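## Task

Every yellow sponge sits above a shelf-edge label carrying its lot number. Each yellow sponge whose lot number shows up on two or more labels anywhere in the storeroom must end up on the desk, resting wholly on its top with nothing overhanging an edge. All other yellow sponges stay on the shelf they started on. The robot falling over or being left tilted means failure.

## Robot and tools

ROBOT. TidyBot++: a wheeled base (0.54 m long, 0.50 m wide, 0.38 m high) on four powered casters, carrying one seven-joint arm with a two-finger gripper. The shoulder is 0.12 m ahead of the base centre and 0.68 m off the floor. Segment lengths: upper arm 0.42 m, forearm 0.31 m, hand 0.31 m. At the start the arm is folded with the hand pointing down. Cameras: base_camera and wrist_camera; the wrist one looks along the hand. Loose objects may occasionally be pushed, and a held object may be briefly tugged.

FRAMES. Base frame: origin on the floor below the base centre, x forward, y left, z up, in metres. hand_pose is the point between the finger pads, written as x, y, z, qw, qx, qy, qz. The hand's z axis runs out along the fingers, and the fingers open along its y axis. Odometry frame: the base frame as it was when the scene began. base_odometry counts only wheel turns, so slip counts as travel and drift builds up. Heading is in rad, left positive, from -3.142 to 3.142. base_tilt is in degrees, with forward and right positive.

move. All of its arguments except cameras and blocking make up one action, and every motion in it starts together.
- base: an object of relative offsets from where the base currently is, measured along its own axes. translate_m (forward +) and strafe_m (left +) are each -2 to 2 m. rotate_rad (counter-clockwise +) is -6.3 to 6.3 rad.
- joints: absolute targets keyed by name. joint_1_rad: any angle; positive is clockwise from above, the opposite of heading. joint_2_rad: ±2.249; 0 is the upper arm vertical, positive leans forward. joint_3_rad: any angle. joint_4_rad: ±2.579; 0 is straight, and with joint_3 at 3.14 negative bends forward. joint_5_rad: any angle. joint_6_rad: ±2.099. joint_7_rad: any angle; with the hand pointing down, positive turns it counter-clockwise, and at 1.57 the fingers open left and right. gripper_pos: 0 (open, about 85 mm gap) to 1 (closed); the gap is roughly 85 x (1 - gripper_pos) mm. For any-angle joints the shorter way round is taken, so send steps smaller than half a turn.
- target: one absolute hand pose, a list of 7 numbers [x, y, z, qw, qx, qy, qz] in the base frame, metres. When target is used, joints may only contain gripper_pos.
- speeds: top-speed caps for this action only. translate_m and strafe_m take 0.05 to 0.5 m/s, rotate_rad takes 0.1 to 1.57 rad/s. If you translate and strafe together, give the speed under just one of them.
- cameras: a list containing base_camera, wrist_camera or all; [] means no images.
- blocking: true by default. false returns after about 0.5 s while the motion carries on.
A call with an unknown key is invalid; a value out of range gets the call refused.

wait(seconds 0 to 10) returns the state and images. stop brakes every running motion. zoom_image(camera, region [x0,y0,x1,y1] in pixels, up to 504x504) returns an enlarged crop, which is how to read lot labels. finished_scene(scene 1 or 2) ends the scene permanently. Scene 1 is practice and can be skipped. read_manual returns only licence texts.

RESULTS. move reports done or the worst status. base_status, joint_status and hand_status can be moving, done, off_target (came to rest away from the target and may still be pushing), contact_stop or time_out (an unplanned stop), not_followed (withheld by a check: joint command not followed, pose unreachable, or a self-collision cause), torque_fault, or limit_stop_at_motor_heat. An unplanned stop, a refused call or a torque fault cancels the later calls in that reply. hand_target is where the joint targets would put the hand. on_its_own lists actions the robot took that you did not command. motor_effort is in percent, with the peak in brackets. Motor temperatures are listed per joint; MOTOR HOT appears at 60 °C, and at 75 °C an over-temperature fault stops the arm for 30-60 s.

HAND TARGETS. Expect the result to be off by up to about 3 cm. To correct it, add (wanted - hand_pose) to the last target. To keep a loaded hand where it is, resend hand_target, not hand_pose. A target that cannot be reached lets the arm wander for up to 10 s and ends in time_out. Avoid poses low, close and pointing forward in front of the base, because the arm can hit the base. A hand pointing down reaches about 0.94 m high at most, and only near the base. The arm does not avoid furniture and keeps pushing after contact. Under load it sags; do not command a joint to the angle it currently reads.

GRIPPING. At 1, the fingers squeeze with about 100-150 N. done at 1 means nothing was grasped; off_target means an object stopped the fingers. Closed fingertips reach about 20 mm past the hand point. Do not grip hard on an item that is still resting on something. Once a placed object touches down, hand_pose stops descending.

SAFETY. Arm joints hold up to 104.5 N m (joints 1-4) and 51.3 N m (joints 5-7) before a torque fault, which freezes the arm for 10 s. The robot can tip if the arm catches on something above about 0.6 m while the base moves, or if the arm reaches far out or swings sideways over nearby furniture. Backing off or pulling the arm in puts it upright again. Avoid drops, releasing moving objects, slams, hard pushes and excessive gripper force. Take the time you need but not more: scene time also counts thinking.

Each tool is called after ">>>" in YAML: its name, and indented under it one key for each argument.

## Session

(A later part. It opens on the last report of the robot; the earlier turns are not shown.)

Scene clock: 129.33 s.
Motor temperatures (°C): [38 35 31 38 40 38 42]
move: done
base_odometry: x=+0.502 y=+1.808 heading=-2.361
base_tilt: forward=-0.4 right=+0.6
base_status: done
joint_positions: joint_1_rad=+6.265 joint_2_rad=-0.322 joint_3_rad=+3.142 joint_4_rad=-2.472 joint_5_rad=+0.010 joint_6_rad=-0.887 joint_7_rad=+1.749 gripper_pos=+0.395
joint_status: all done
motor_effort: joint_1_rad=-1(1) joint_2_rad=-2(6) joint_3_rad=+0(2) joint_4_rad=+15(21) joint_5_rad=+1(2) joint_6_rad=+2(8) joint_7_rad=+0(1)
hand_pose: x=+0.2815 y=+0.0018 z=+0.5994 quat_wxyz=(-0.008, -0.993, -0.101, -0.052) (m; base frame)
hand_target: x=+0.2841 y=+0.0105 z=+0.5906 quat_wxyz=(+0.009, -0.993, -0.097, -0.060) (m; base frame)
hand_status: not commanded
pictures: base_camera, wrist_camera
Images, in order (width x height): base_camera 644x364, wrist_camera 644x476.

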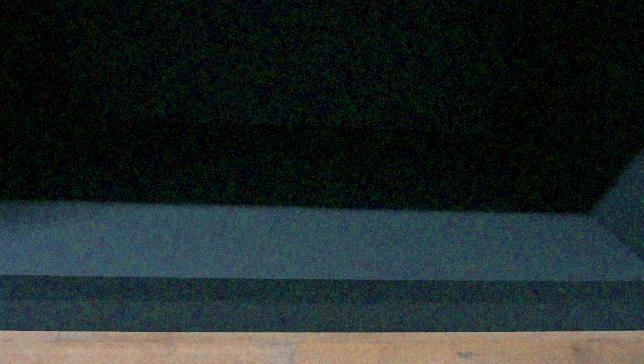

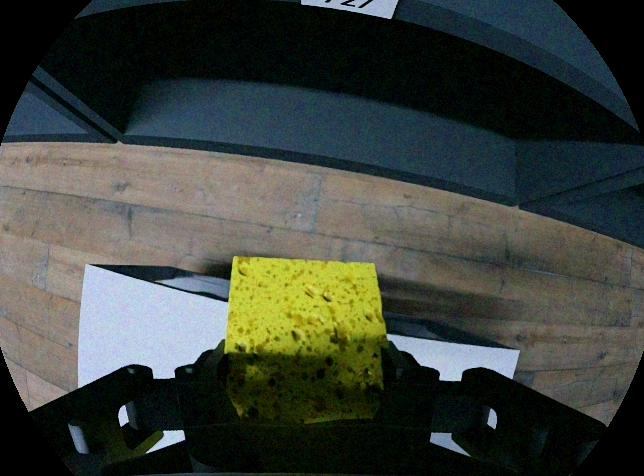

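>>> move:
  base: {"strafe_m": 1.5, "translate_m": -0.06}
  cameras: ["base_camera", "wrist_camera"]

Scene clock: 133.50 s.
Motor temperatures (°C): [38 35 31 38 40 38 42]
move: done
base_odometry: x=+1.600 y=+0.784 heading=-2.361
base_tilt: forward=-0.4 right=+0.6
base_status: done
joint_positions: joint_1_rad=+6.265 joint_2_rad=-0.322 joint_3_rad=+3.142 joint_4_rad=-2.472 joint_5_rad=+0.010 joint_6_rad=-0.887 joint_7_rad=+1.749 gripper_pos=+0.395
joint_status: not commanded
motor_effort: joint_1_rad=-1(1) joint_2_rad=-3(4) joint_3_rad=+1(2) joint_4_rad=+14(16) joint_5_rad=+1(1) joint_6_rad=+1(2) joint_7_rad=+0(1)
hand_pose: x=+0.2816 y=+0.0017 z=+0.5993 quat_wxyz=(-0.008, -0.994, -0.101, -0.052) (m; base frame)
hand_target: x=+0.2841 y=+0.0105 z=+0.5906 quat_wxyz=(+0.009, -0.993, -0.097, -0.060) (m; base frame)
hand_status: not commanded
pictures: base_camera, wrist_camera
Images, in order (width x height): base_camera 644x364, wrist_camera 644x476.

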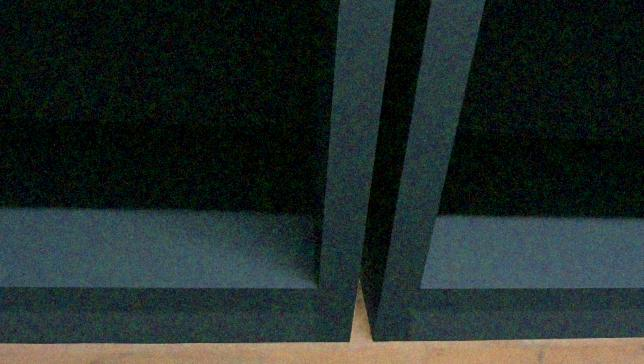

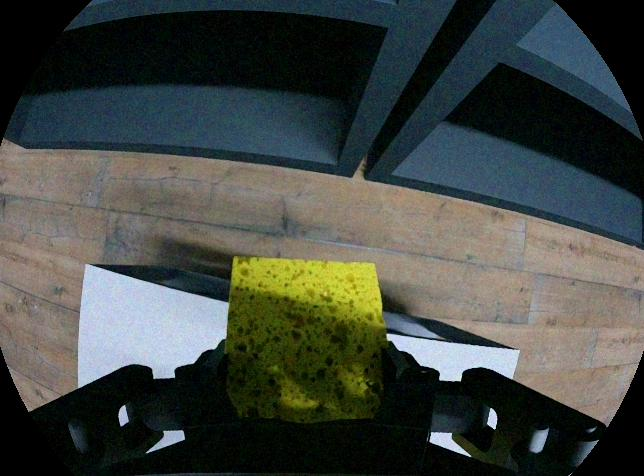

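>>> move:
  base: {"strafe_m": 1.42, "translate_m": -0.09}
  cameras: ["base_camera", "wrist_camera"]

Scene clock: 137.40 s.
Motor temperatures (°C): [38 35 31 38 40 38 42]
move: done
base_odometry: x=+2.664 y=-0.161 heading=-2.361
base_tilt: forward=-0.4 right=+0.6
base_status: done
joint_positions: joint_1_rad=+6.265 joint_2_rad=-0.322 joint_3_rad=+3.142 joint_4_rad=-2.472 joint_5_rad=+0.010 joint_6_rad=-0.887 joint_7_rad=+1.749 gripper_pos=+0.395
joint_status: not commanded
motor_effort: joint_1_rad=-1(1) joint_2_rad=-4(4) joint_3_rad=+1(1) joint_4_rad=+15(16) joint_5_rad=+1(1) joint_6_rad=+1(2) joint_7_rad=+0(1)
hand_pose: x=+0.2815 y=+0.0016 z=+0.5993 quat_wxyz=(-0.008, -0.994, -0.101, -0.052) (m; base frame)
hand_target: x=+0.2841 y=+0.0105 z=+0.5906 quat_wxyz=(+0.009, -0.993, -0.097, -0.060) (m; base frame)
hand_status: not commanded
pictures: base_camera, wrist_camera
Images, in order (width x height): base_camera 644x364, wrist_camera 644x476.

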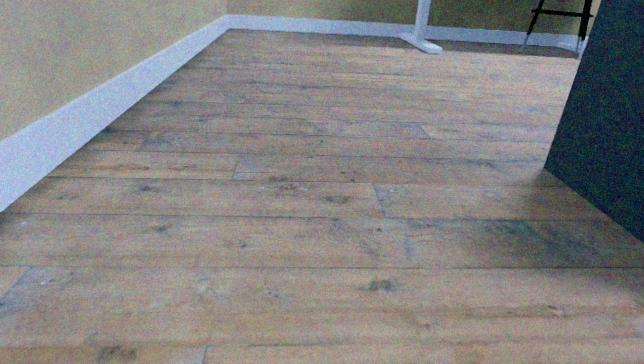

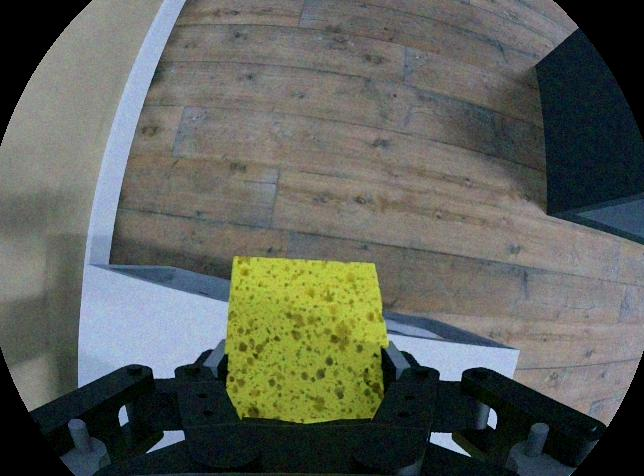

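>>> move:
  base: {"translate_m": 1.75}
  cameras: ["base_camera"]

Scene clock: 143.37 s.
Motor temperatures (°C): [38 35 31 38 40 38 42]
move: done
base_odometry: x=+1.421 y=-1.393 heading=-2.360
base_tilt: forward=-0.3 right=+0.6
base_status: done
joint_positions: joint_1_rad=+6.265 joint_2_rad=-0.313 joint_3_rad=+3.142 joint_4_rad=-2.478 joint_5_rad=+0.010 joint_6_rad=-0.881 joint_7_rad=+1.749 gripper_pos=+0.395
joint_status: not commanded
motor_effort: joint_1_rad=+0(1) joint_2_rad=-3(5) joint_3_rad=+0(1) joint_4_rad=+14(17) joint_5_rad=+1(1) joint_6_rad=+1(2) joint_7_rad=+0(1)
hand_pose: x=+0.2797 y=+0.0016 z=+0.5962 quat_wxyz=(-0.008, -0.994, -0.101, -0.047) (m; base frame)
hand_target: x=+0.2841 y=+0.0105 z=+0.5906 quat_wxyz=(+0.009, -0.993, -0.097, -0.060) (m; base frame)
hand_status: not commanded
pictures: base_camera
Images, in order (width x height): base_camera 644x364.

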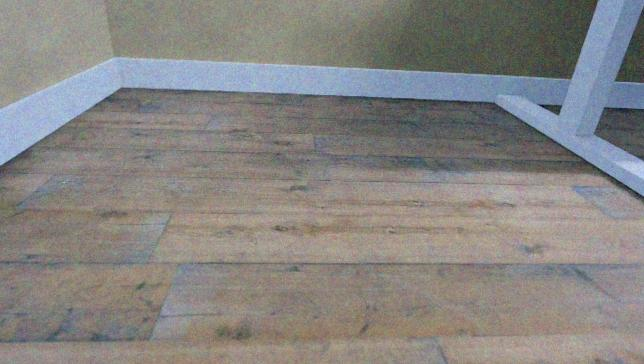

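>>> move:
  base: {"strafe_m": -1.05, "rotate_rad": 0.06}
  joints: {"joint_2_rad": -0.306, "joint_3_rad": 3.1416, "joint_4_rad": -2.52, "joint_5_rad": -0.04, "joint_6_rad": 0.3}
  cameras: ["base_camera", "wrist_camera"]

Scene clock: 147.27 s.
Motor temperatures (°C): [38 35 31 38 40 38 42]
move: done
base_odometry: x=+0.681 y=-0.648 heading=-2.300
base_tilt: forward=-0.3 right=+0.6
base_status: done
joint_positions: joint_1_rad=+6.268 joint_2_rad=-0.313 joint_3_rad=+3.142 joint_4_rad=-2.496 joint_5_rad=+0.010 joint_6_rad=+0.238 joint_7_rad=+1.749 gripper_pos=+0.395
joint_status: all done
motor_effort: joint_1_rad=-1(1) joint_2_rad=-7(8) joint_3_rad=+0(2) joint_4_rad=+19(21) joint_5_rad=+1(2) joint_6_rad=+9(9) joint_7_rad=+0(1)
hand_pose: x=+0.5366 y=+0.0083 z=+0.7878 quat_wxyz=(-0.048, -0.822, -0.085, -0.561) (m; base frame)
hand_target: x=+0.5369 y=-0.0023 z=+0.7897 quat_wxyz=(-0.057, -0.814, -0.070, -0.573) (m; base frame)
hand_status: not commanded
pictures: base_camera, wrist_camera
Images, in order (width x height): base_camera 644x364, wrist_camera 644x476.

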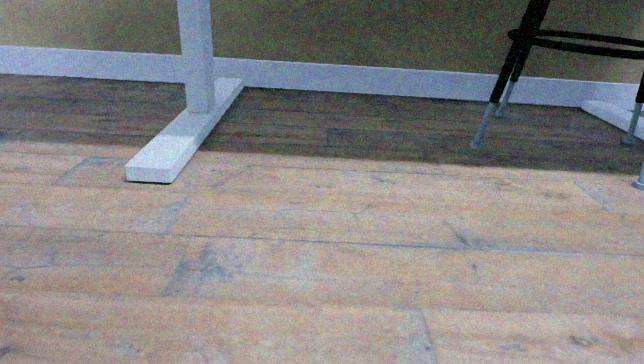

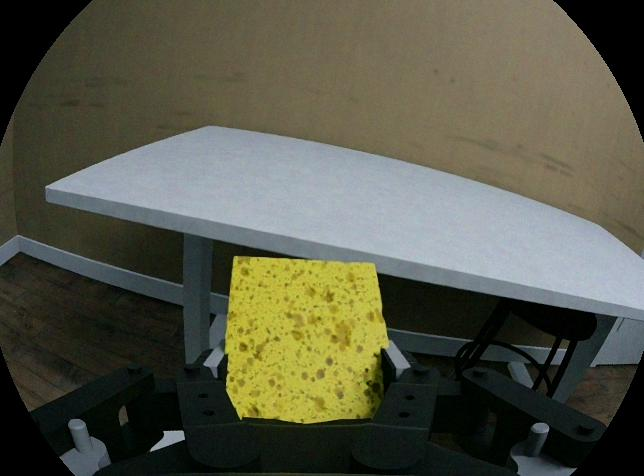

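>>> move:
  joints: {"joint_6_rad": 0.6}
  cameras: ["wrist_camera"]

>>> move:
  base: {"translate_m": 0.2}
  cameras: ["base_camera", "wrist_camera"]

Scene clock: 149.20 s.
Motor temperatures (°C): [38 35 31 38 40 38 42]
move: done
base_odometry: x=+0.681 y=-0.648 heading=-2.300
base_tilt: forward=-0.3 right=+0.6
base_status: not commanded
joint_positions: joint_1_rad=+6.268 joint_2_rad=-0.313 joint_3_rad=+3.142 joint_4_rad=-2.504 joint_5_rad=+0.010 joint_6_rad=+0.549 joint_7_rad=+1.749 gripper_pos=+0.395
joint_status: all done
motor_effort: joint_1_rad=+0(1) joint_2_rad=-7(9) joint_3_rad=+1(1) joint_4_rad=+20(22) joint_5_rad=+1(1) joint_6_rad=+9(10) joint_7_rad=-1(1)
hand_pose: x=+0.5558 y=+0.0094 z=+0.8772 quat_wxyz=(-0.057, -0.728, -0.076, -0.679) (m; base frame)
hand_target: x=+0.5547 y=-0.0057 z=+0.8809 quat_wxyz=(-0.072, -0.720, -0.059, -0.688) (m; base frame)
hand_status: not commanded
pictures: wrist_camera
Images, in order (width x height): wrist_camera 644x476.

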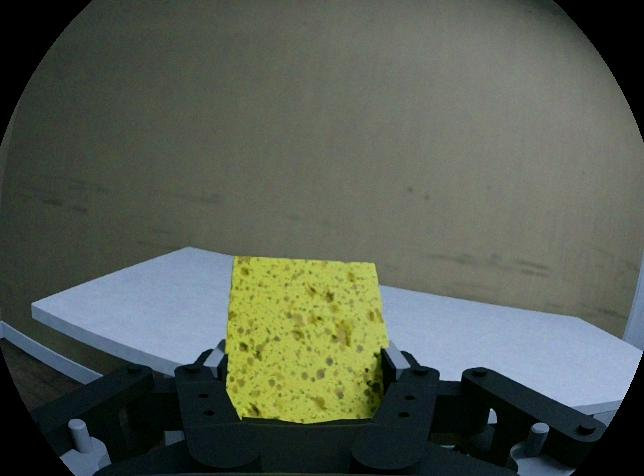

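Scene clock: 150.67 s.
Motor temperatures (°C): [38 35 31 38 40 38 42]
move: done
base_odometry: x=+0.548 y=-0.797 heading=-2.300
base_tilt: forward=-0.3 right=+0.6
base_status: done
joint_positions: joint_1_rad=+6.268 joint_2_rad=-0.305 joint_3_rad=+3.142 joint_4_rad=-2.504 joint_5_rad=+0.010 joint_6_rad=+0.549 joint_7_rad=+1.749 gripper_pos=+0.395
joint_status: not commanded
motor_effort: joint_1_rad=+0(1) joint_2_rad=-8(10) joint_3_rad=+0(1) joint_4_rad=+20(21) joint_5_rad=+1(1) joint_6_rad=+9(10) joint_7_rad=+0(1)
hand_pose: x=+0.5572 y=+0.0094 z=+0.8740 quat_wxyz=(-0.057, -0.730, -0.076, -0.676) (m; base frame)
hand_target: x=+0.5547 y=-0.0057 z=+0.8809 quat_wxyz=(-0.072, -0.720, -0.059, -0.688) (m; base frame)
hand_status: not commanded
pictures: base_camera, wrist_camera
Images, in order (width x height): base_camera 644x364, wrist_camera 644x476.

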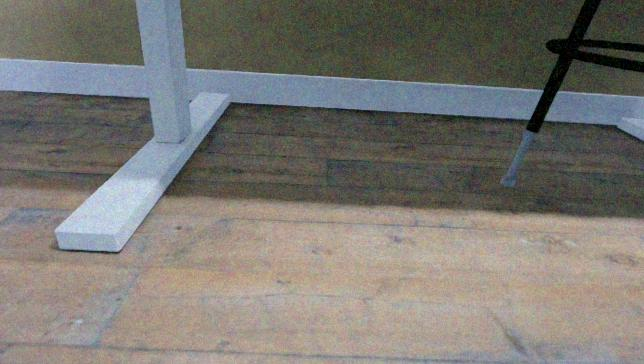

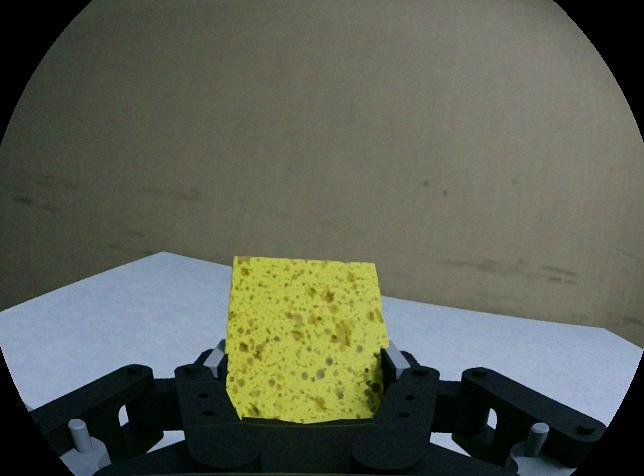

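>>> move:
  joints: {"joint_1_rad": 0.0, "joint_2_rad": 0.22, "joint_3_rad": 3.1416, "joint_4_rad": -1.355, "joint_5_rad": -0.04, "joint_6_rad": -0.835}
  cameras: ["wrist_camera"]

Scene clock: 154.87 s.
Motor temperatures (°C): [38 35 31 38 40 38 42]
move: done
base_odometry: x=+0.548 y=-0.797 heading=-2.300
base_tilt: forward=-0.3 right=+0.6
base_status: not commanded
joint_positions: joint_1_rad=+6.268 joint_2_rad=+0.192 joint_3_rad=+3.142 joint_4_rad=-1.376 joint_5_rad=+0.010 joint_6_rad=-0.777 joint_7_rad=+1.749 gripper_pos=+0.395
joint_status: all done
motor_effort: joint_1_rad=+0(2) joint_2_rad=-28(29) joint_3_rad=+0(1) joint_4_rad=+21(22) joint_5_rad=+1(1) joint_6_rad=+7(10) joint_7_rad=+0(1)
hand_pose: x=+0.7361 y=+0.0081 z=+0.8779 quat_wxyz=(-0.037, -0.917, -0.091, -0.386) (m; base frame)
hand_target: x=+0.7331 y=+0.0106 z=+0.8597 quat_wxyz=(-0.021, -0.929, -0.095, -0.357) (m; base frame)
hand_status: not commanded
pictures: wrist_camera
Images, in order (width x height): wrist_camera 644x476.

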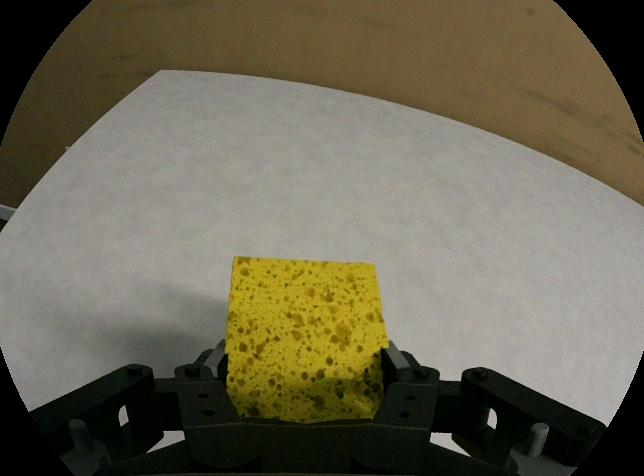

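>>> move:
  joints: {"joint_2_rad": 0.251, "joint_3_rad": 3.1416, "joint_4_rad": -1.57, "joint_5_rad": -0.04, "joint_6_rad": -0.537}
  cameras: ["wrist_camera"]

Scene clock: 157.03 s.
Motor temperatures (°C): [38 35 31 38 40 38 42]
move: done
base_odometry: x=+0.548 y=-0.797 heading=-2.300
base_tilt: forward=-0.3 right=+0.6
base_status: not commanded
joint_positions: joint_1_rad=+6.268 joint_2_rad=+0.231 joint_3_rad=+3.142 joint_4_rad=-1.546 joint_5_rad=+0.010 joint_6_rad=-0.598 joint_7_rad=+1.749 gripper_pos=+0.395
joint_status: all done
motor_effort: joint_1_rad=+0(1) joint_2_rad=-28(30) joint_3_rad=+0(1) joint_4_rad=+20(22) joint_5_rad=+1(2) joint_6_rad=+7(7) joint_7_rad=+0(1)
hand_pose: x=+0.7388 y=+0.0086 z=+0.8023 quat_wxyz=(-0.035, -0.923, -0.092, -0.372) (m; base frame)
hand_target: x=+0.7478 y=+0.0077 z=+0.7912 quat_wxyz=(-0.026, -0.920, -0.089, -0.381) (m; base frame)
hand_status: not commanded
pictures: wrist_camera
Images, in order (width x height): wrist_camera 644x476.

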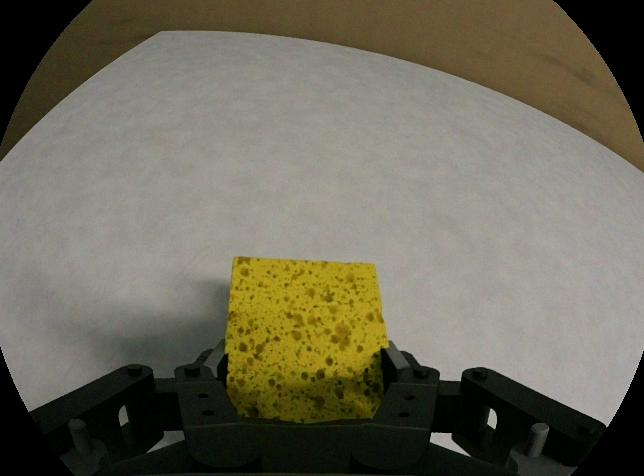

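>>> move:
  joints: {"joint_2_rad": 0.254, "joint_3_rad": 3.1416, "joint_4_rad": -1.597, "joint_5_rad": -0.04, "joint_6_rad": -0.507}
  cameras: ["wrist_camera"]

Scene clock: 158.13 s.
Motor temperatures (°C): [38 35 31 38 40 38 42]
move: done
base_odometry: x=+0.548 y=-0.797 heading=-2.300
base_tilt: forward=-0.3 right=+0.6
base_status: not commanded
joint_positions: joint_1_rad=+6.268 joint_2_rad=+0.232 joint_3_rad=+3.142 joint_4_rad=-1.572 joint_5_rad=+0.010 joint_6_rad=-0.564 joint_7_rad=+1.749 gripper_pos=+0.395
joint_status: all done
motor_effort: joint_1_rad=+0(1) joint_2_rad=-28(29) joint_3_rad=+0(1) joint_4_rad=+20(21) joint_5_rad=+1(1) joint_6_rad=+6(7) joint_7_rad=+0(1)
hand_pose: x=+0.7391 y=+0.0086 z=+0.7961 quat_wxyz=(-0.035, -0.921, -0.092, -0.376) (m; base frame)
hand_target: x=+0.7466 y=+0.0074 z=+0.7817 quat_wxyz=(-0.026, -0.920, -0.089, -0.381) (m; base frame)
hand_status: not commanded
pictures: wrist_camera
Images, in order (width x height): wrist_camera 644x476.

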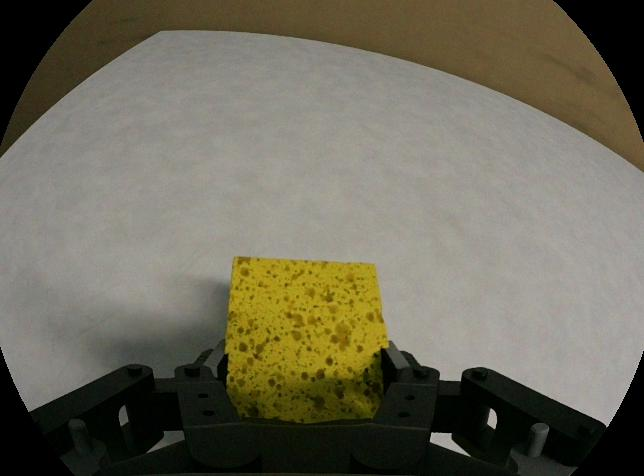

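>>> move:
  joints: {"joint_2_rad": 0.257, "joint_3_rad": 3.1416, "joint_4_rad": -1.622, "joint_5_rad": -0.04, "joint_6_rad": -0.48}
  cameras: ["wrist_camera"]

Scene clock: 158.90 s.
Motor temperatures (°C): [38 35 31 38 40 38 42]
move: done
base_odometry: x=+0.548 y=-0.797 heading=-2.300
base_tilt: forward=-0.3 right=+0.6
base_status: not commanded
joint_positions: joint_1_rad=+6.268 joint_2_rad=+0.233 joint_3_rad=+3.142 joint_4_rad=-1.596 joint_5_rad=+0.010 joint_6_rad=-0.536 joint_7_rad=+1.749 gripper_pos=+0.395
joint_status: all done
motor_effort: joint_1_rad=-1(1) joint_2_rad=-28(29) joint_3_rad=+0(1) joint_4_rad=+21(21) joint_5_rad=+1(2) joint_6_rad=+6(7) joint_7_rad=+0(1)
hand_pose: x=+0.7382 y=+0.0087 z=+0.7886 quat_wxyz=(-0.035, -0.921, -0.092, -0.377) (m; base frame)
hand_target: x=+0.7450 y=+0.0071 z=+0.7728 quat_wxyz=(-0.026, -0.920, -0.088, -0.381) (m; base frame)
hand_status: not commanded
pictures: wrist_camera
Images, in order (width x height): wrist_camera 644x476.

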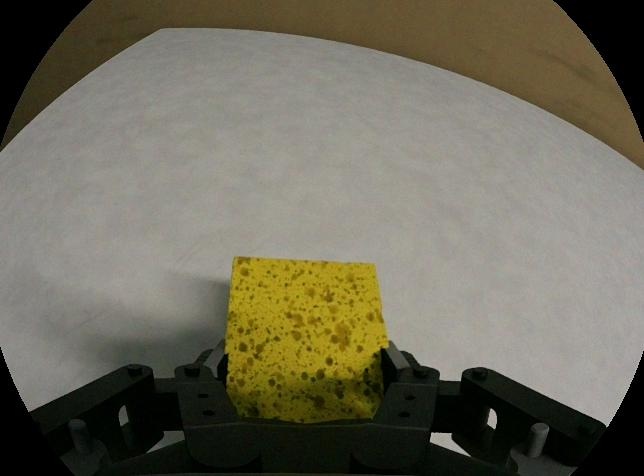

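>>> move:
  joints: {"joint_2_rad": 0.26, "joint_3_rad": 3.1416, "joint_4_rad": -1.647, "joint_5_rad": -0.04, "joint_6_rad": -0.453}
  cameras: ["wrist_camera"]

>>> move:
  joints: {"joint_2_rad": 0.263, "joint_3_rad": 3.1416, "joint_4_rad": -1.672, "joint_5_rad": -0.04, "joint_6_rad": -0.426}
  cameras: ["wrist_camera"]

Scene clock: 159.70 s.
Motor temperatures (°C): [38 35 31 38 40 38 42]
move: done
base_odometry: x=+0.548 y=-0.797 heading=-2.300
base_tilt: forward=-0.3 right=+0.6
base_status: not commanded
joint_positions: joint_1_rad=+6.268 joint_2_rad=+0.235 joint_3_rad=+3.142 joint_4_rad=-1.621 joint_5_rad=+0.010 joint_6_rad=-0.509 joint_7_rad=+1.749 gripper_pos=+0.395
joint_status: all done
motor_effort: joint_1_rad=+0(1) joint_2_rad=-28(29) joint_3_rad=+0(1) joint_4_rad=+21(21) joint_5_rad=+1(2) joint_6_rad=+6(7) joint_7_rad=+0(1)
hand_pose: x=+0.7368 y=+0.0088 z=+0.7805 quat_wxyz=(-0.035, -0.921, -0.093, -0.377) (m; base frame)
hand_target: x=+0.7432 y=+0.0068 z=+0.7639 quat_wxyz=(-0.027, -0.920, -0.088, -0.380) (m; base frame)
hand_status: not commanded
pictures: wrist_camera
Images, in order (width x height): wrist_camera 644x476.

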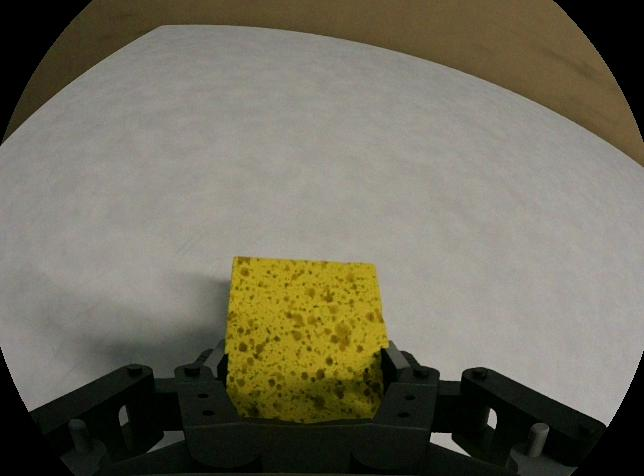

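Scene clock: 160.33 s.
Motor temperatures (°C): [38 35 31 38 40 38 42]
move: done
base_odometry: x=+0.548 y=-0.797 heading=-2.300
base_tilt: forward=-0.3 right=+0.6
base_status: not commanded
joint_positions: joint_1_rad=+6.268 joint_2_rad=+0.237 joint_3_rad=+3.142 joint_4_rad=-1.646 joint_5_rad=+0.010 joint_6_rad=-0.482 joint_7_rad=+1.749 gripper_pos=+0.395
joint_status: all done
motor_effort: joint_1_rad=+0(1) joint_2_rad=-28(29) joint_3_rad=+0(1) joint_4_rad=+20(22) joint_5_rad=+1(1) joint_6_rad=+6(7) joint_7_rad=+0(1)
hand_pose: x=+0.7351 y=+0.0088 z=+0.7722 quat_wxyz=(-0.035, -0.921, -0.093, -0.377) (m; base frame)
hand_target: x=+0.7412 y=+0.0065 z=+0.7551 quat_wxyz=(-0.027, -0.921, -0.088, -0.380) (m; base frame)
hand_status: not commanded
pictures: wrist_camera
Images, in order (width x height): wrist_camera 644x476.

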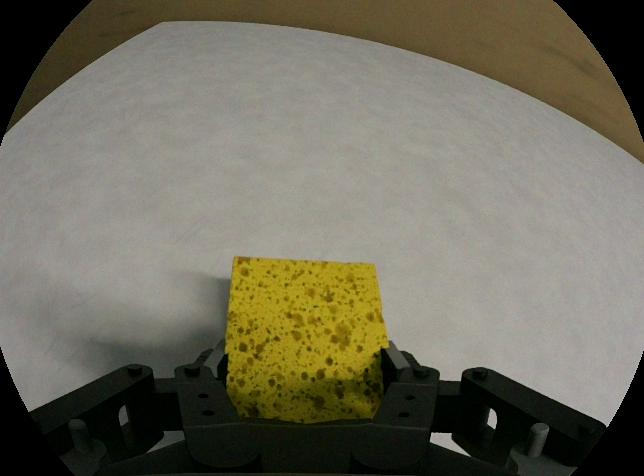

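>>> move:
  joints: {"joint_2_rad": 0.266, "joint_3_rad": 3.1416, "joint_4_rad": -1.697, "joint_5_rad": -0.04, "joint_6_rad": -0.399}
  cameras: ["wrist_camera"]

>>> move:
  joints: {"joint_2_rad": 0.269, "joint_3_rad": 3.1416, "joint_4_rad": -1.722, "joint_5_rad": -0.04, "joint_6_rad": -0.372}
  cameras: ["wrist_camera"]

Scene clock: 162.30 s.
Motor temperatures (°C): [38 35 31 38 40 38 42]
move: done
base_odometry: x=+0.548 y=-0.797 heading=-2.300
base_tilt: forward=-0.3 right=+0.6
base_status: not commanded
joint_positions: joint_1_rad=+6.268 joint_2_rad=+0.240 joint_3_rad=+3.142 joint_4_rad=-1.671 joint_5_rad=+0.010 joint_6_rad=-0.455 joint_7_rad=+1.749 gripper_pos=+0.395
joint_status: all done
motor_effort: joint_1_rad=+0(1) joint_2_rad=-28(29) joint_3_rad=+0(0) joint_4_rad=+19(21) joint_5_rad=+1(2) joint_6_rad=+6(8) joint_7_rad=+0(0)
hand_pose: x=+0.7333 y=+0.0089 z=+0.7636 quat_wxyz=(-0.035, -0.921, -0.093, -0.377) (m; base frame)
hand_target: x=+0.7390 y=+0.0062 z=+0.7463 quat_wxyz=(-0.027, -0.921, -0.087, -0.379) (m; base frame)
hand_status: not commanded
pictures: wrist_camera
Images, in order (width x height): wrist_camera 644x476.

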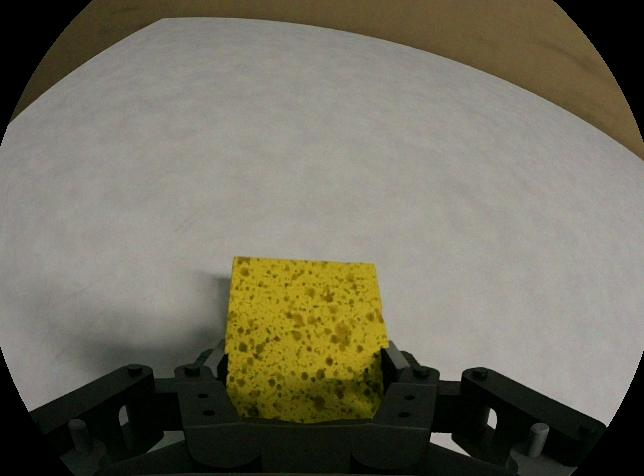

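Scene clock: 162.90 s.
Motor temperatures (°C): [38 35 31 38 40 38 42]
move: done
base_odometry: x=+0.548 y=-0.797 heading=-2.300
base_tilt: forward=-0.3 right=+0.6
base_status: not commanded
joint_positions: joint_1_rad=+6.268 joint_2_rad=+0.240 joint_3_rad=+3.142 joint_4_rad=-1.686 joint_5_rad=+0.010 joint_6_rad=-0.423 joint_7_rad=+1.749 gripper_pos=+0.395
joint_status: all done
motor_effort: joint_1_rad=+0(1) joint_2_rad=-25(29) joint_3_rad=+0(1) joint_4_rad=+19(20) joint_5_rad=+1(2) joint_6_rad=+6(7) joint_7_rad=+0(1)
hand_pose: x=+0.7353 y=+0.0090 z=+0.7625 quat_wxyz=(-0.035, -0.918, -0.093, -0.384) (m; base frame)
hand_target: x=+0.7365 y=+0.0059 z=+0.7377 quat_wxyz=(-0.028, -0.921, -0.087, -0.379) (m; base frame)
hand_status: not commanded
pictures: wrist_camera
Images, in order (width x height): wrist_camera 644x476.

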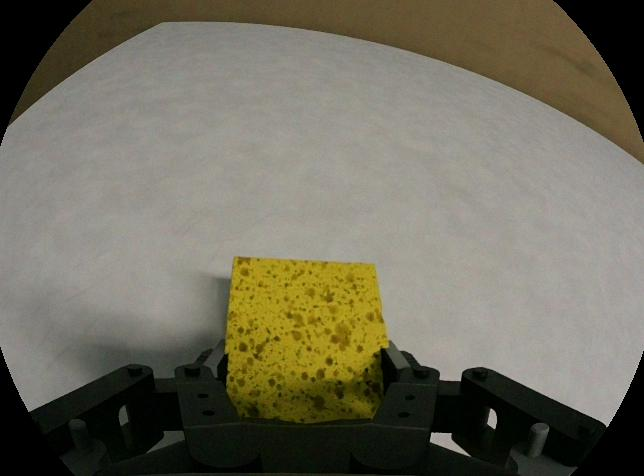

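>>> move:
  joints: {"gripper_pos": 0.25}
  cameras: []

>>> move:
  joints: {"gripper_pos": 0.0}
  cameras: ["wrist_camera"]

Scene clock: 164.00 s.
Motor temperatures (°C): [38 35 31 38 40 38 42]
move: done
base_odometry: x=+0.548 y=-0.797 heading=-2.300
base_tilt: forward=-0.3 right=+0.6
base_status: not commanded
joint_positions: joint_1_rad=+6.268 joint_2_rad=+0.245 joint_3_rad=+3.142 joint_4_rad=-1.694 joint_5_rad=+0.010 joint_6_rad=-0.423 joint_7_rad=+1.749 gripper_pos=+0.250
joint_status: all done
motor_effort: joint_1_rad=-1(1) joint_2_rad=-28(28) joint_3_rad=+0(0) joint_4_rad=+20(20) joint_5_rad=+1(1) joint_6_rad=+6(7) joint_7_rad=+0(1)
hand_pose: x=+0.7333 y=+0.0089 z=+0.7557 quat_wxyz=(-0.035, -0.920, -0.093, -0.379) (m; base frame)
hand_target: x=+0.7365 y=+0.0059 z=+0.7377 quat_wxyz=(-0.028, -0.921, -0.087, -0.379) (m; base frame)
hand_status: not commanded
pictures: none
No camera images: "cameras" was empty.

Scene clock: 164.67 s.
Motor temperatures (°C): [38 35 31 38 40 38 42]
move: done
base_odometry: x=+0.548 y=-0.797 heading=-2.300
base_tilt: forward=-0.3 right=+0.6
base_status: not commanded
joint_positions: joint_1_rad=+6.268 joint_2_rad=+0.245 joint_3_rad=+3.142 joint_4_rad=-1.694 joint_5_rad=+0.010 joint_6_rad=-0.423 joint_7_rad=+1.749 gripper_pos=+0.000
joint_status: all done
motor_effort: joint_1_rad=+0(1) joint_2_rad=-28(28) joint_3_rad=+0(0) joint_4_rad=+20(21) joint_5_rad=+1(1) joint_6_rad=+6(7) joint_7_rad=+0(1)
hand_pose: x=+0.7333 y=+0.0089 z=+0.7557 quat_wxyz=(-0.035, -0.920, -0.093, -0.379) (m; base frame)
hand_target: x=+0.7365 y=+0.0059 z=+0.7377 quat_wxyz=(-0.028, -0.921, -0.087, -0.379) (m; base frame)
hand_status: not commanded
pictures: wrist_camera
Images, in order (width x height): wrist_camera 644x476.

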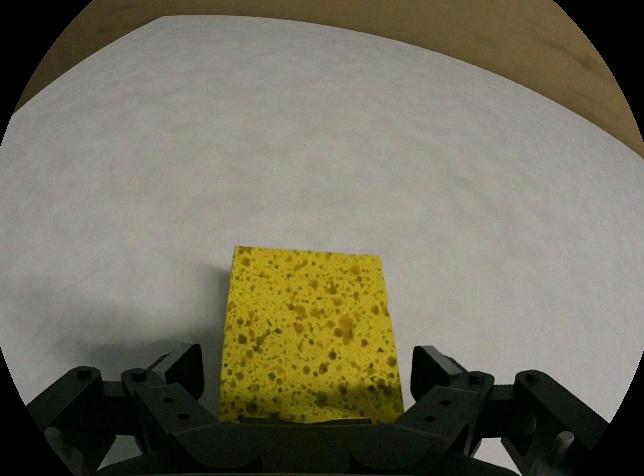

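>>> move:
  joints: {"joint_2_rad": 0.18, "joint_3_rad": 3.1416, "joint_4_rad": -1.36, "joint_5_rad": -0.04, "joint_6_rad": -0.835}
  cameras: ["wrist_camera"]

Scene clock: 167.13 s.
Motor temperatures (°C): [38 35 31 38 40 38 42]
move: done
base_odometry: x=+0.548 y=-0.797 heading=-2.300
base_tilt: forward=-0.3 right=+0.6
base_status: not commanded
joint_positions: joint_1_rad=+6.268 joint_2_rad=+0.173 joint_3_rad=+3.142 joint_4_rad=-1.375 joint_5_rad=+0.010 joint_6_rad=-0.777 joint_7_rad=+1.749 gripper_pos=+0.000
joint_status: all done
motor_effort: joint_1_rad=+0(1) joint_2_rad=-27(30) joint_3_rad=+0(1) joint_4_rad=+21(22) joint_5_rad=+1(2) joint_6_rad=+7(8) joint_7_rad=+0(1)
hand_pose: x=+0.7324 y=+0.0080 z=+0.8902 quat_wxyz=(-0.037, -0.913, -0.091, -0.395) (m; base frame)
hand_target: x=+0.7245 y=+0.0106 z=+0.8814 quat_wxyz=(-0.022, -0.922, -0.095, -0.374) (m; base frame)
hand_status: not commanded
pictures: wrist_camera
Images, in order (width x height): wrist_camera 644x476.

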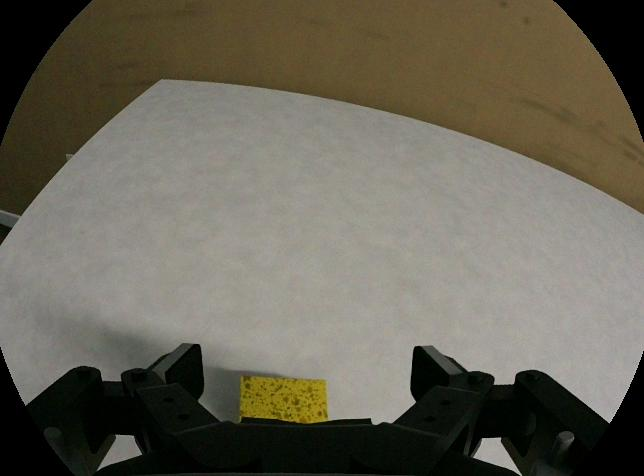

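>>> move:
  base: {"translate_m": -0.4}
  cameras: ["base_camera"]

>>> move:
  base: {"rotate_rad": -1.571}
  joints: {"joint_1_rad": 0.0, "joint_2_rad": -0.306, "joint_3_rad": 3.1416, "joint_4_rad": -2.52, "joint_5_rad": -0.04, "joint_6_rad": 0.6, "joint_7_rad": 1.5}
  cameras: ["base_camera", "wrist_camera"]

Scene clock: 169.67 s.
Motor temperatures (°C): [38 35 31 38 40 38 42]
move: done
base_odometry: x=+0.814 y=-0.498 heading=-2.300
base_tilt: forward=-0.3 right=+0.6
base_status: done
joint_positions: joint_1_rad=+6.271 joint_2_rad=+0.160 joint_3_rad=+3.142 joint_4_rad=-1.372 joint_5_rad=+0.010 joint_6_rad=-0.788 joint_7_rad=+1.750 gripper_pos=+0.000
joint_status: not commanded
motor_effort: joint_1_rad=+0(3) joint_2_rad=-26(31) joint_3_rad=+0(3) joint_4_rad=+21(22) joint_5_rad=+1(1) joint_6_rad=+7(8) joint_7_rad=+0(1)
hand_pose: x=+0.7282 y=+0.0061 z=+0.8970 quat_wxyz=(-0.038, -0.913, -0.089, -0.397) (m; base frame)
hand_target: x=+0.7245 y=+0.0106 z=+0.8814 quat_wxyz=(-0.022, -0.922, -0.095, -0.374) (m; base frame)
hand_status: not commanded
pictures: base_camera
Images, in order (width x height): base_camera 644x364.

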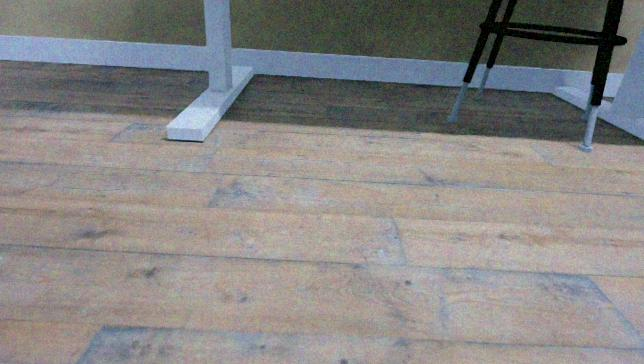

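Scene clock: 172.47 s.
Motor temperatures (°C): [38 35 31 38 40 38 42]
move: done
base_odometry: x=+0.814 y=-0.498 heading=+2.413
base_tilt: forward=-0.3 right=+0.6
base_status: done
joint_positions: joint_1_rad=+6.285 joint_2_rad=-0.295 joint_3_rad=+3.149 joint_4_rad=-2.490 joint_5_rad=+0.010 joint_6_rad=+0.537 joint_7_rad=+1.542 gripper_pos=+0.000
joint_status: all done
motor_effort: joint_1_rad=+0(4) joint_2_rad=-8(27) joint_3_rad=+0(4) joint_4_rad=+19(21) joint_5_rad=+1(3) joint_6_rad=+9(10) joint_7_rad=+0(1)
hand_pose: x=+0.5619 y=-0.0017 z=+0.8738 quat_wxyz=(+0.006, -0.737, +0.010, -0.676) (m; base frame)
hand_target: x=+0.5547 y=-0.0057 z=+0.8809 quat_wxyz=(+0.028, -0.721, +0.045, -0.691) (m; base frame)
hand_status: not commanded
pictures: base_camera, wrist_camera
Images, in order (width x height): base_camera 644x364, wrist_camera 644x476.

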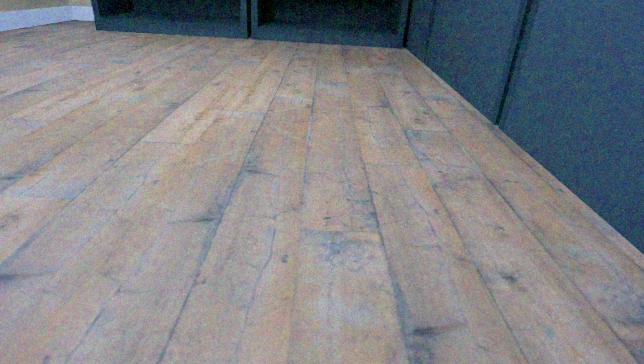

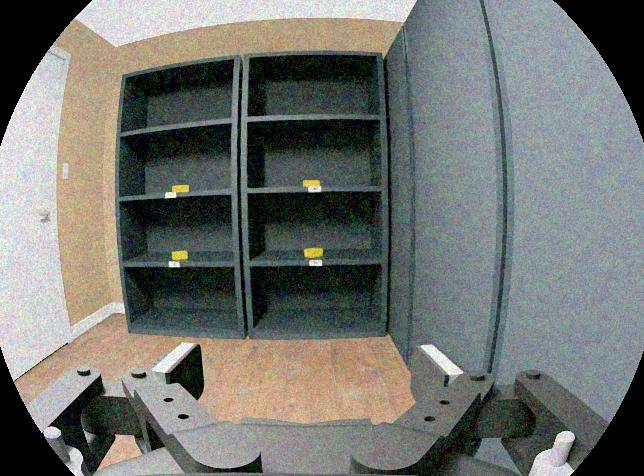

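>>> move:
  base: {"translate_m": 1.95}
  cameras: []

>>> move:
  base: {"strafe_m": 1.05, "translate_m": 0.1}
  joints: {"joint_6_rad": 0.35}
  cameras: ["base_camera", "wrist_camera"]

Scene clock: 179.80 s.
Motor temperatures (°C): [38 35 31 38 40 38 42]
move: done
base_odometry: x=-0.641 y=+0.800 heading=+2.412
base_tilt: forward=-0.3 right=+0.6
base_status: done
joint_positions: joint_1_rad=+6.285 joint_2_rad=-0.304 joint_3_rad=+3.149 joint_4_rad=-2.494 joint_5_rad=+0.010 joint_6_rad=+0.544 joint_7_rad=+1.541 gripper_pos=+0.000
joint_status: not commanded
motor_effort: joint_1_rad=+0(1) joint_2_rad=-7(11) joint_3_rad=+0(1) joint_4_rad=+19(21) joint_5_rad=+1(1) joint_6_rad=+9(10) joint_7_rad=+0(1)
hand_pose: x=+0.5595 y=-0.0017 z=+0.8778 quat_wxyz=(+0.007, -0.733, +0.010, -0.680) (m; base frame)
hand_target: x=+0.5547 y=-0.0057 z=+0.8809 quat_wxyz=(+0.028, -0.721, +0.045, -0.691) (m; base frame)
hand_status: not commanded
pictures: none
No camera images: "cameras" was empty.

Scene clock: 182.73 s.
Motor temperatures (°C): [38 35 31 38 40 38 42]
move: done
base_odometry: x=-1.416 y=+0.084 heading=+2.412
base_tilt: forward=-0.4 right=+0.6
base_status: done
joint_positions: joint_1_rad=+6.285 joint_2_rad=-0.305 joint_3_rad=+3.149 joint_4_rad=-2.505 joint_5_rad=+0.010 joint_6_rad=+0.359 joint_7_rad=+1.541 gripper_pos=+0.000
joint_status: all done
motor_effort: joint_1_rad=+0(2) joint_2_rad=-8(9) joint_3_rad=+1(2) joint_4_rad=+20(21) joint_5_rad=+1(2) joint_6_rad=+8(11) joint_7_rad=+0(1)
hand_pose: x=+0.5468 y=-0.0015 z=+0.8149 quat_wxyz=(+0.006, -0.796, +0.011, -0.605) (m; base frame)
hand_target: x=+0.5418 y=-0.0029 z=+0.8044 quat_wxyz=(+0.027, -0.801, +0.048, -0.596) (m; base frame)
hand_status: not commanded
pictures: base_camera, wrist_camera
Images, in order (width x height): base_camera 644x364, wrist_camera 644x476.

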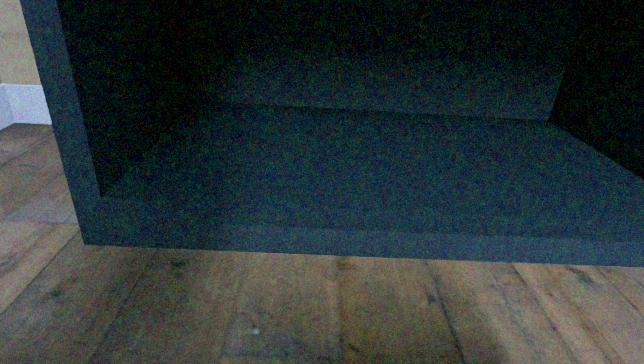

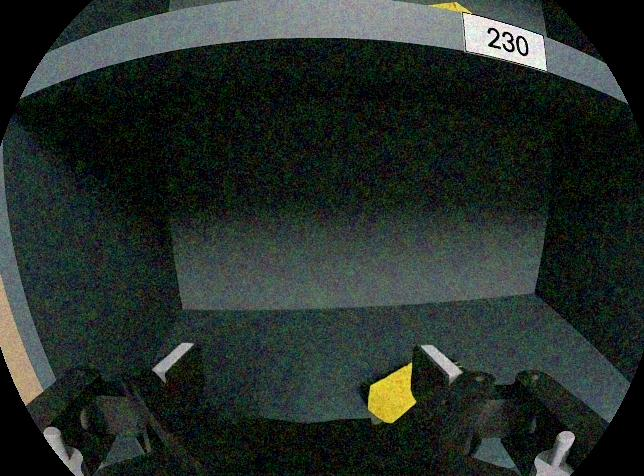

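>>> move:
  base: {"strafe_m": -0.1}
  joints: {"joint_1_rad": 0.0, "joint_2_rad": -0.75, "joint_3_rad": 3.1416, "joint_4_rad": -1.9, "joint_5_rad": -0.04, "joint_6_rad": -0.3}
  cameras: []

>>> move:
  joints: {"joint_1_rad": 0.0, "joint_2_rad": -0.5, "joint_3_rad": 3.1416, "joint_4_rad": -1.2, "joint_5_rad": -0.04, "joint_6_rad": -1.15}
  cameras: ["wrist_camera"]

>>> move:
  base: {"translate_m": 0.2}
  cameras: ["base_camera", "wrist_camera"]

Scene clock: 185.70 s.
Motor temperatures (°C): [38 35 31 38 40 38 42]
move: done
base_odometry: x=-1.349 y=+0.158 heading=+2.412
base_tilt: forward=-0.4 right=+0.6
base_status: done
joint_positions: joint_1_rad=+6.285 joint_2_rad=-0.740 joint_3_rad=+3.148 joint_4_rad=-1.917 joint_5_rad=+0.010 joint_6_rad=-0.243 joint_7_rad=+1.541 gripper_pos=+0.000
joint_status: all done
motor_effort: joint_1_rad=-1(2) joint_2_rad=+4(10) joint_3_rad=+1(2) joint_4_rad=+21(24) joint_5_rad=+1(2) joint_6_rad=+8(10) joint_7_rad=+0(1)
hand_pose: x=+0.4334 y=-0.0035 z=+1.1602 quat_wxyz=(+0.006, -0.652, +0.011, -0.759) (m; base frame)
hand_target: x=+0.4281 y=+0.0050 z=+1.1557 quat_wxyz=(+0.045, -0.662, +0.032, -0.747) (m; base frame)
hand_status: not commanded
pictures: none
No camera images: "cameras" was empty.

Scene clock: 188.00 s.
Motor temperatures (°C): [38 35 31 38 40 38 42]
move: done
base_odometry: x=-1.349 y=+0.158 heading=+2.412
base_tilt: forward=-0.4 right=+0.6
base_status: not commanded
joint_positions: joint_1_rad=+6.285 joint_2_rad=-0.517 joint_3_rad=+3.148 joint_4_rad=-1.221 joint_5_rad=+0.010 joint_6_rad=-1.092 joint_7_rad=+1.541 gripper_pos=+0.000
joint_status: all done
motor_effort: joint_1_rad=+0(2) joint_2_rad=+2(6) joint_3_rad=+1(1) joint_4_rad=+17(23) joint_5_rad=+1(1) joint_6_rad=+9(10) joint_7_rad=+0(1)
hand_pose: x=+0.4181 y=-0.0053 z=+1.2176 quat_wxyz=(+0.003, -0.782, +0.017, -0.623) (m; base frame)
hand_target: x=+0.4189 y=+0.0127 z=+1.2058 quat_wxyz=(+0.041, -0.798, +0.024, -0.601) (m; base frame)
hand_status: not commanded
pictures: wrist_camera
Images, in order (width x height): wrist_camera 644x476.

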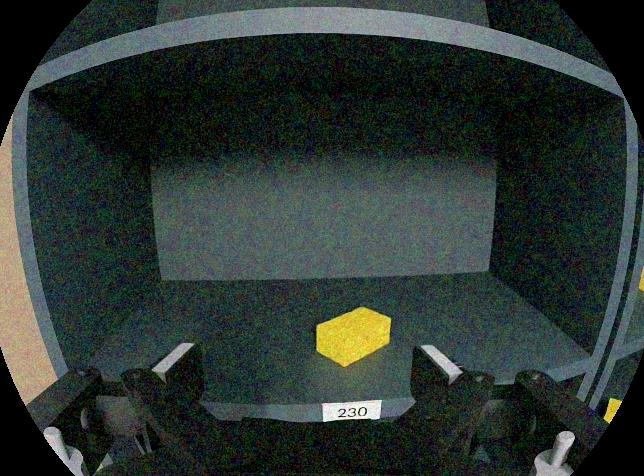

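Scene clock: 189.60 s.
Motor temperatures (°C): [38 35 31 38 40 38 42]
move: done
base_odometry: x=-1.498 y=+0.292 heading=+2.411
base_tilt: forward=-0.4 right=+0.6
base_status: done
joint_positions: joint_1_rad=+6.285 joint_2_rad=-0.493 joint_3_rad=+3.148 joint_4_rad=-1.216 joint_5_rad=+0.010 joint_6_rad=-1.096 joint_7_rad=+1.541 gripper_pos=+0.000
joint_status: not commanded
motor_effort: joint_1_rad=-1(1) joint_2_rad=+1(8) joint_3_rad=+1(1) joint_4_rad=+17(19) joint_5_rad=+0(1) joint_6_rad=+8(9) joint_7_rad=+0(0)
hand_pose: x=+0.4298 y=-0.0054 z=+1.2118 quat_wxyz=(+0.003, -0.789, +0.017, -0.614) (m; base frame)
hand_target: x=+0.4189 y=+0.0127 z=+1.2058 quat_wxyz=(+0.041, -0.798, +0.024, -0.601) (m; base frame)
hand_status: not commanded
pictures: base_camera, wrist_camera
Images, in order (width x height): base_camera 644x364, wrist_camera 644x476.

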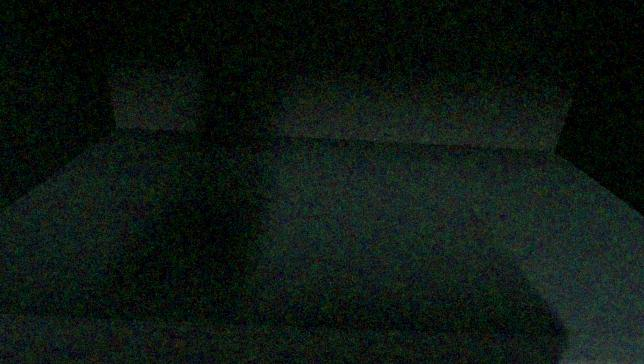

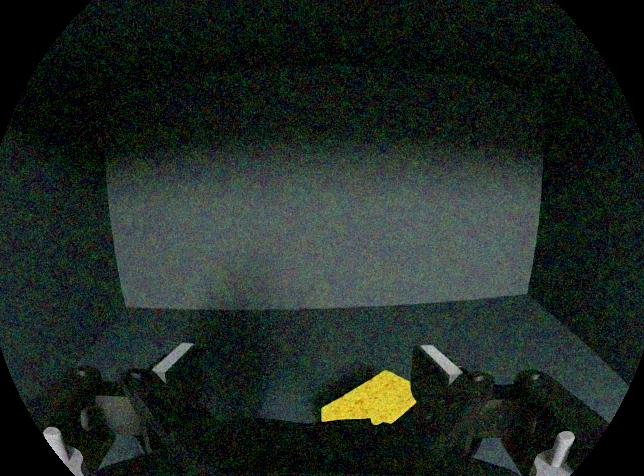

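>>> move:
  base: {"strafe_m": 0.3}
  joints: {"joint_1_rad": 0.65, "joint_2_rad": -0.5, "joint_3_rad": 3.1416, "joint_4_rad": -1.2, "joint_5_rad": -0.04, "joint_6_rad": -1.3}
  cameras: ["wrist_camera"]

Scene clock: 194.87 s.
Motor temperatures (°C): [38 35 31 38 40 38 42]
move: done
base_odometry: x=-1.698 y=+0.069 heading=+2.411
base_tilt: forward=-0.4 right=+0.6
base_status: done
joint_positions: joint_1_rad=+6.914 joint_2_rad=-0.494 joint_3_rad=+3.141 joint_4_rad=-1.216 joint_5_rad=+0.010 joint_6_rad=-1.243 joint_7_rad=+1.541 gripper_pos=+0.000
joint_status: all done
motor_effort: joint_1_rad=+0(2) joint_2_rad=+1(3) joint_3_rad=+1(5) joint_4_rad=+16(18) joint_5_rad=+1(3) joint_6_rad=+8(9) joint_7_rad=+0(1)
hand_pose: x=+0.3569 y=-0.1756 z=+1.1688 quat_wxyz=(-0.169, -0.786, +0.271, -0.529) (m; base frame)
hand_target: x=+0.3529 y=-0.1610 z=+1.1621 quat_wxyz=(-0.136, -0.789, +0.291, -0.523) (m; base frame)
hand_status: not commanded
pictures: wrist_camera
Images, in order (width x height): wrist_camera 644x476.

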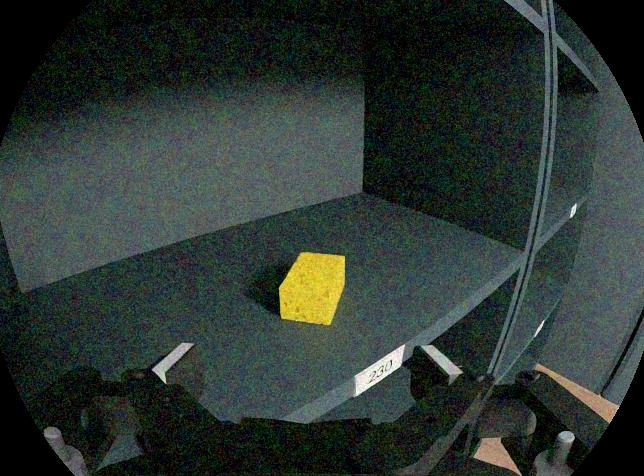

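>>> zoom_image:
  camera: "wrist_camera"
  region: [240, 230, 400, 350]

Scaled by 3.150.

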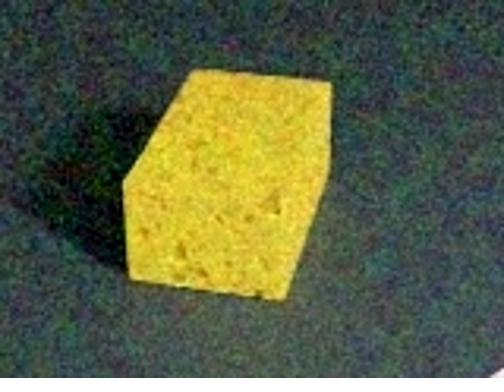

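>>> move:
  joints: {"joint_1_rad": 0.404, "joint_2_rad": 0.353, "joint_3_rad": 3.1416, "joint_4_rad": -0.4, "joint_5_rad": 0.36, "joint_6_rad": -1.70, "joint_7_rad": 1.215}
  cameras: ["wrist_camera"]

Scene clock: 199.23 s.
Motor temperatures (°C): [38 35 31 38 40 38 42]
move: done
base_odometry: x=-1.698 y=+0.069 heading=+2.411
base_tilt: forward=-0.3 right=+0.6
base_status: not commanded
joint_positions: joint_1_rad=+6.706 joint_2_rad=+0.334 joint_3_rad=+3.141 joint_4_rad=-0.423 joint_5_rad=+0.284 joint_6_rad=-1.641 joint_7_rad=+1.258 gripper_pos=+0.000
joint_status: all done
motor_effort: joint_1_rad=-1(2) joint_2_rad=-26(29) joint_3_rad=+0(1) joint_4_rad=+16(18) joint_5_rad=+2(3) joint_6_rad=+6(10) joint_7_rad=+0(2)
hand_pose: x=+0.5908 y=-0.3060 z=+1.0871 quat_wxyz=(-0.147, -0.839, +0.388, -0.352) (m; base frame)
hand_target: x=+0.5769 y=-0.3126 z=+1.0791 quat_wxyz=(-0.167, -0.830, +0.419, -0.328) (m; base frame)
hand_status: not commanded
pictures: wrist_camera
Images, in order (width x height): wrist_camera 644x476.

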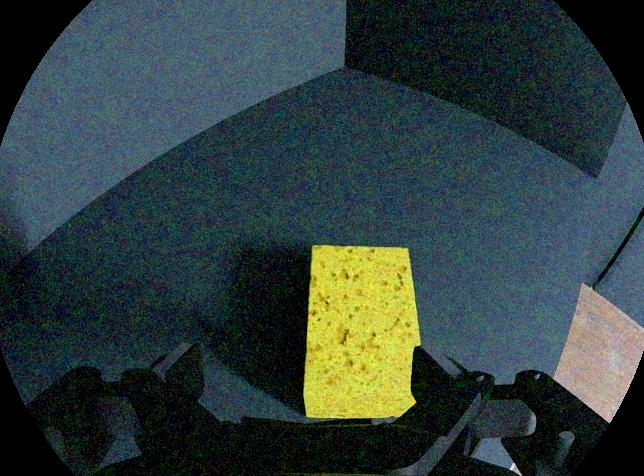

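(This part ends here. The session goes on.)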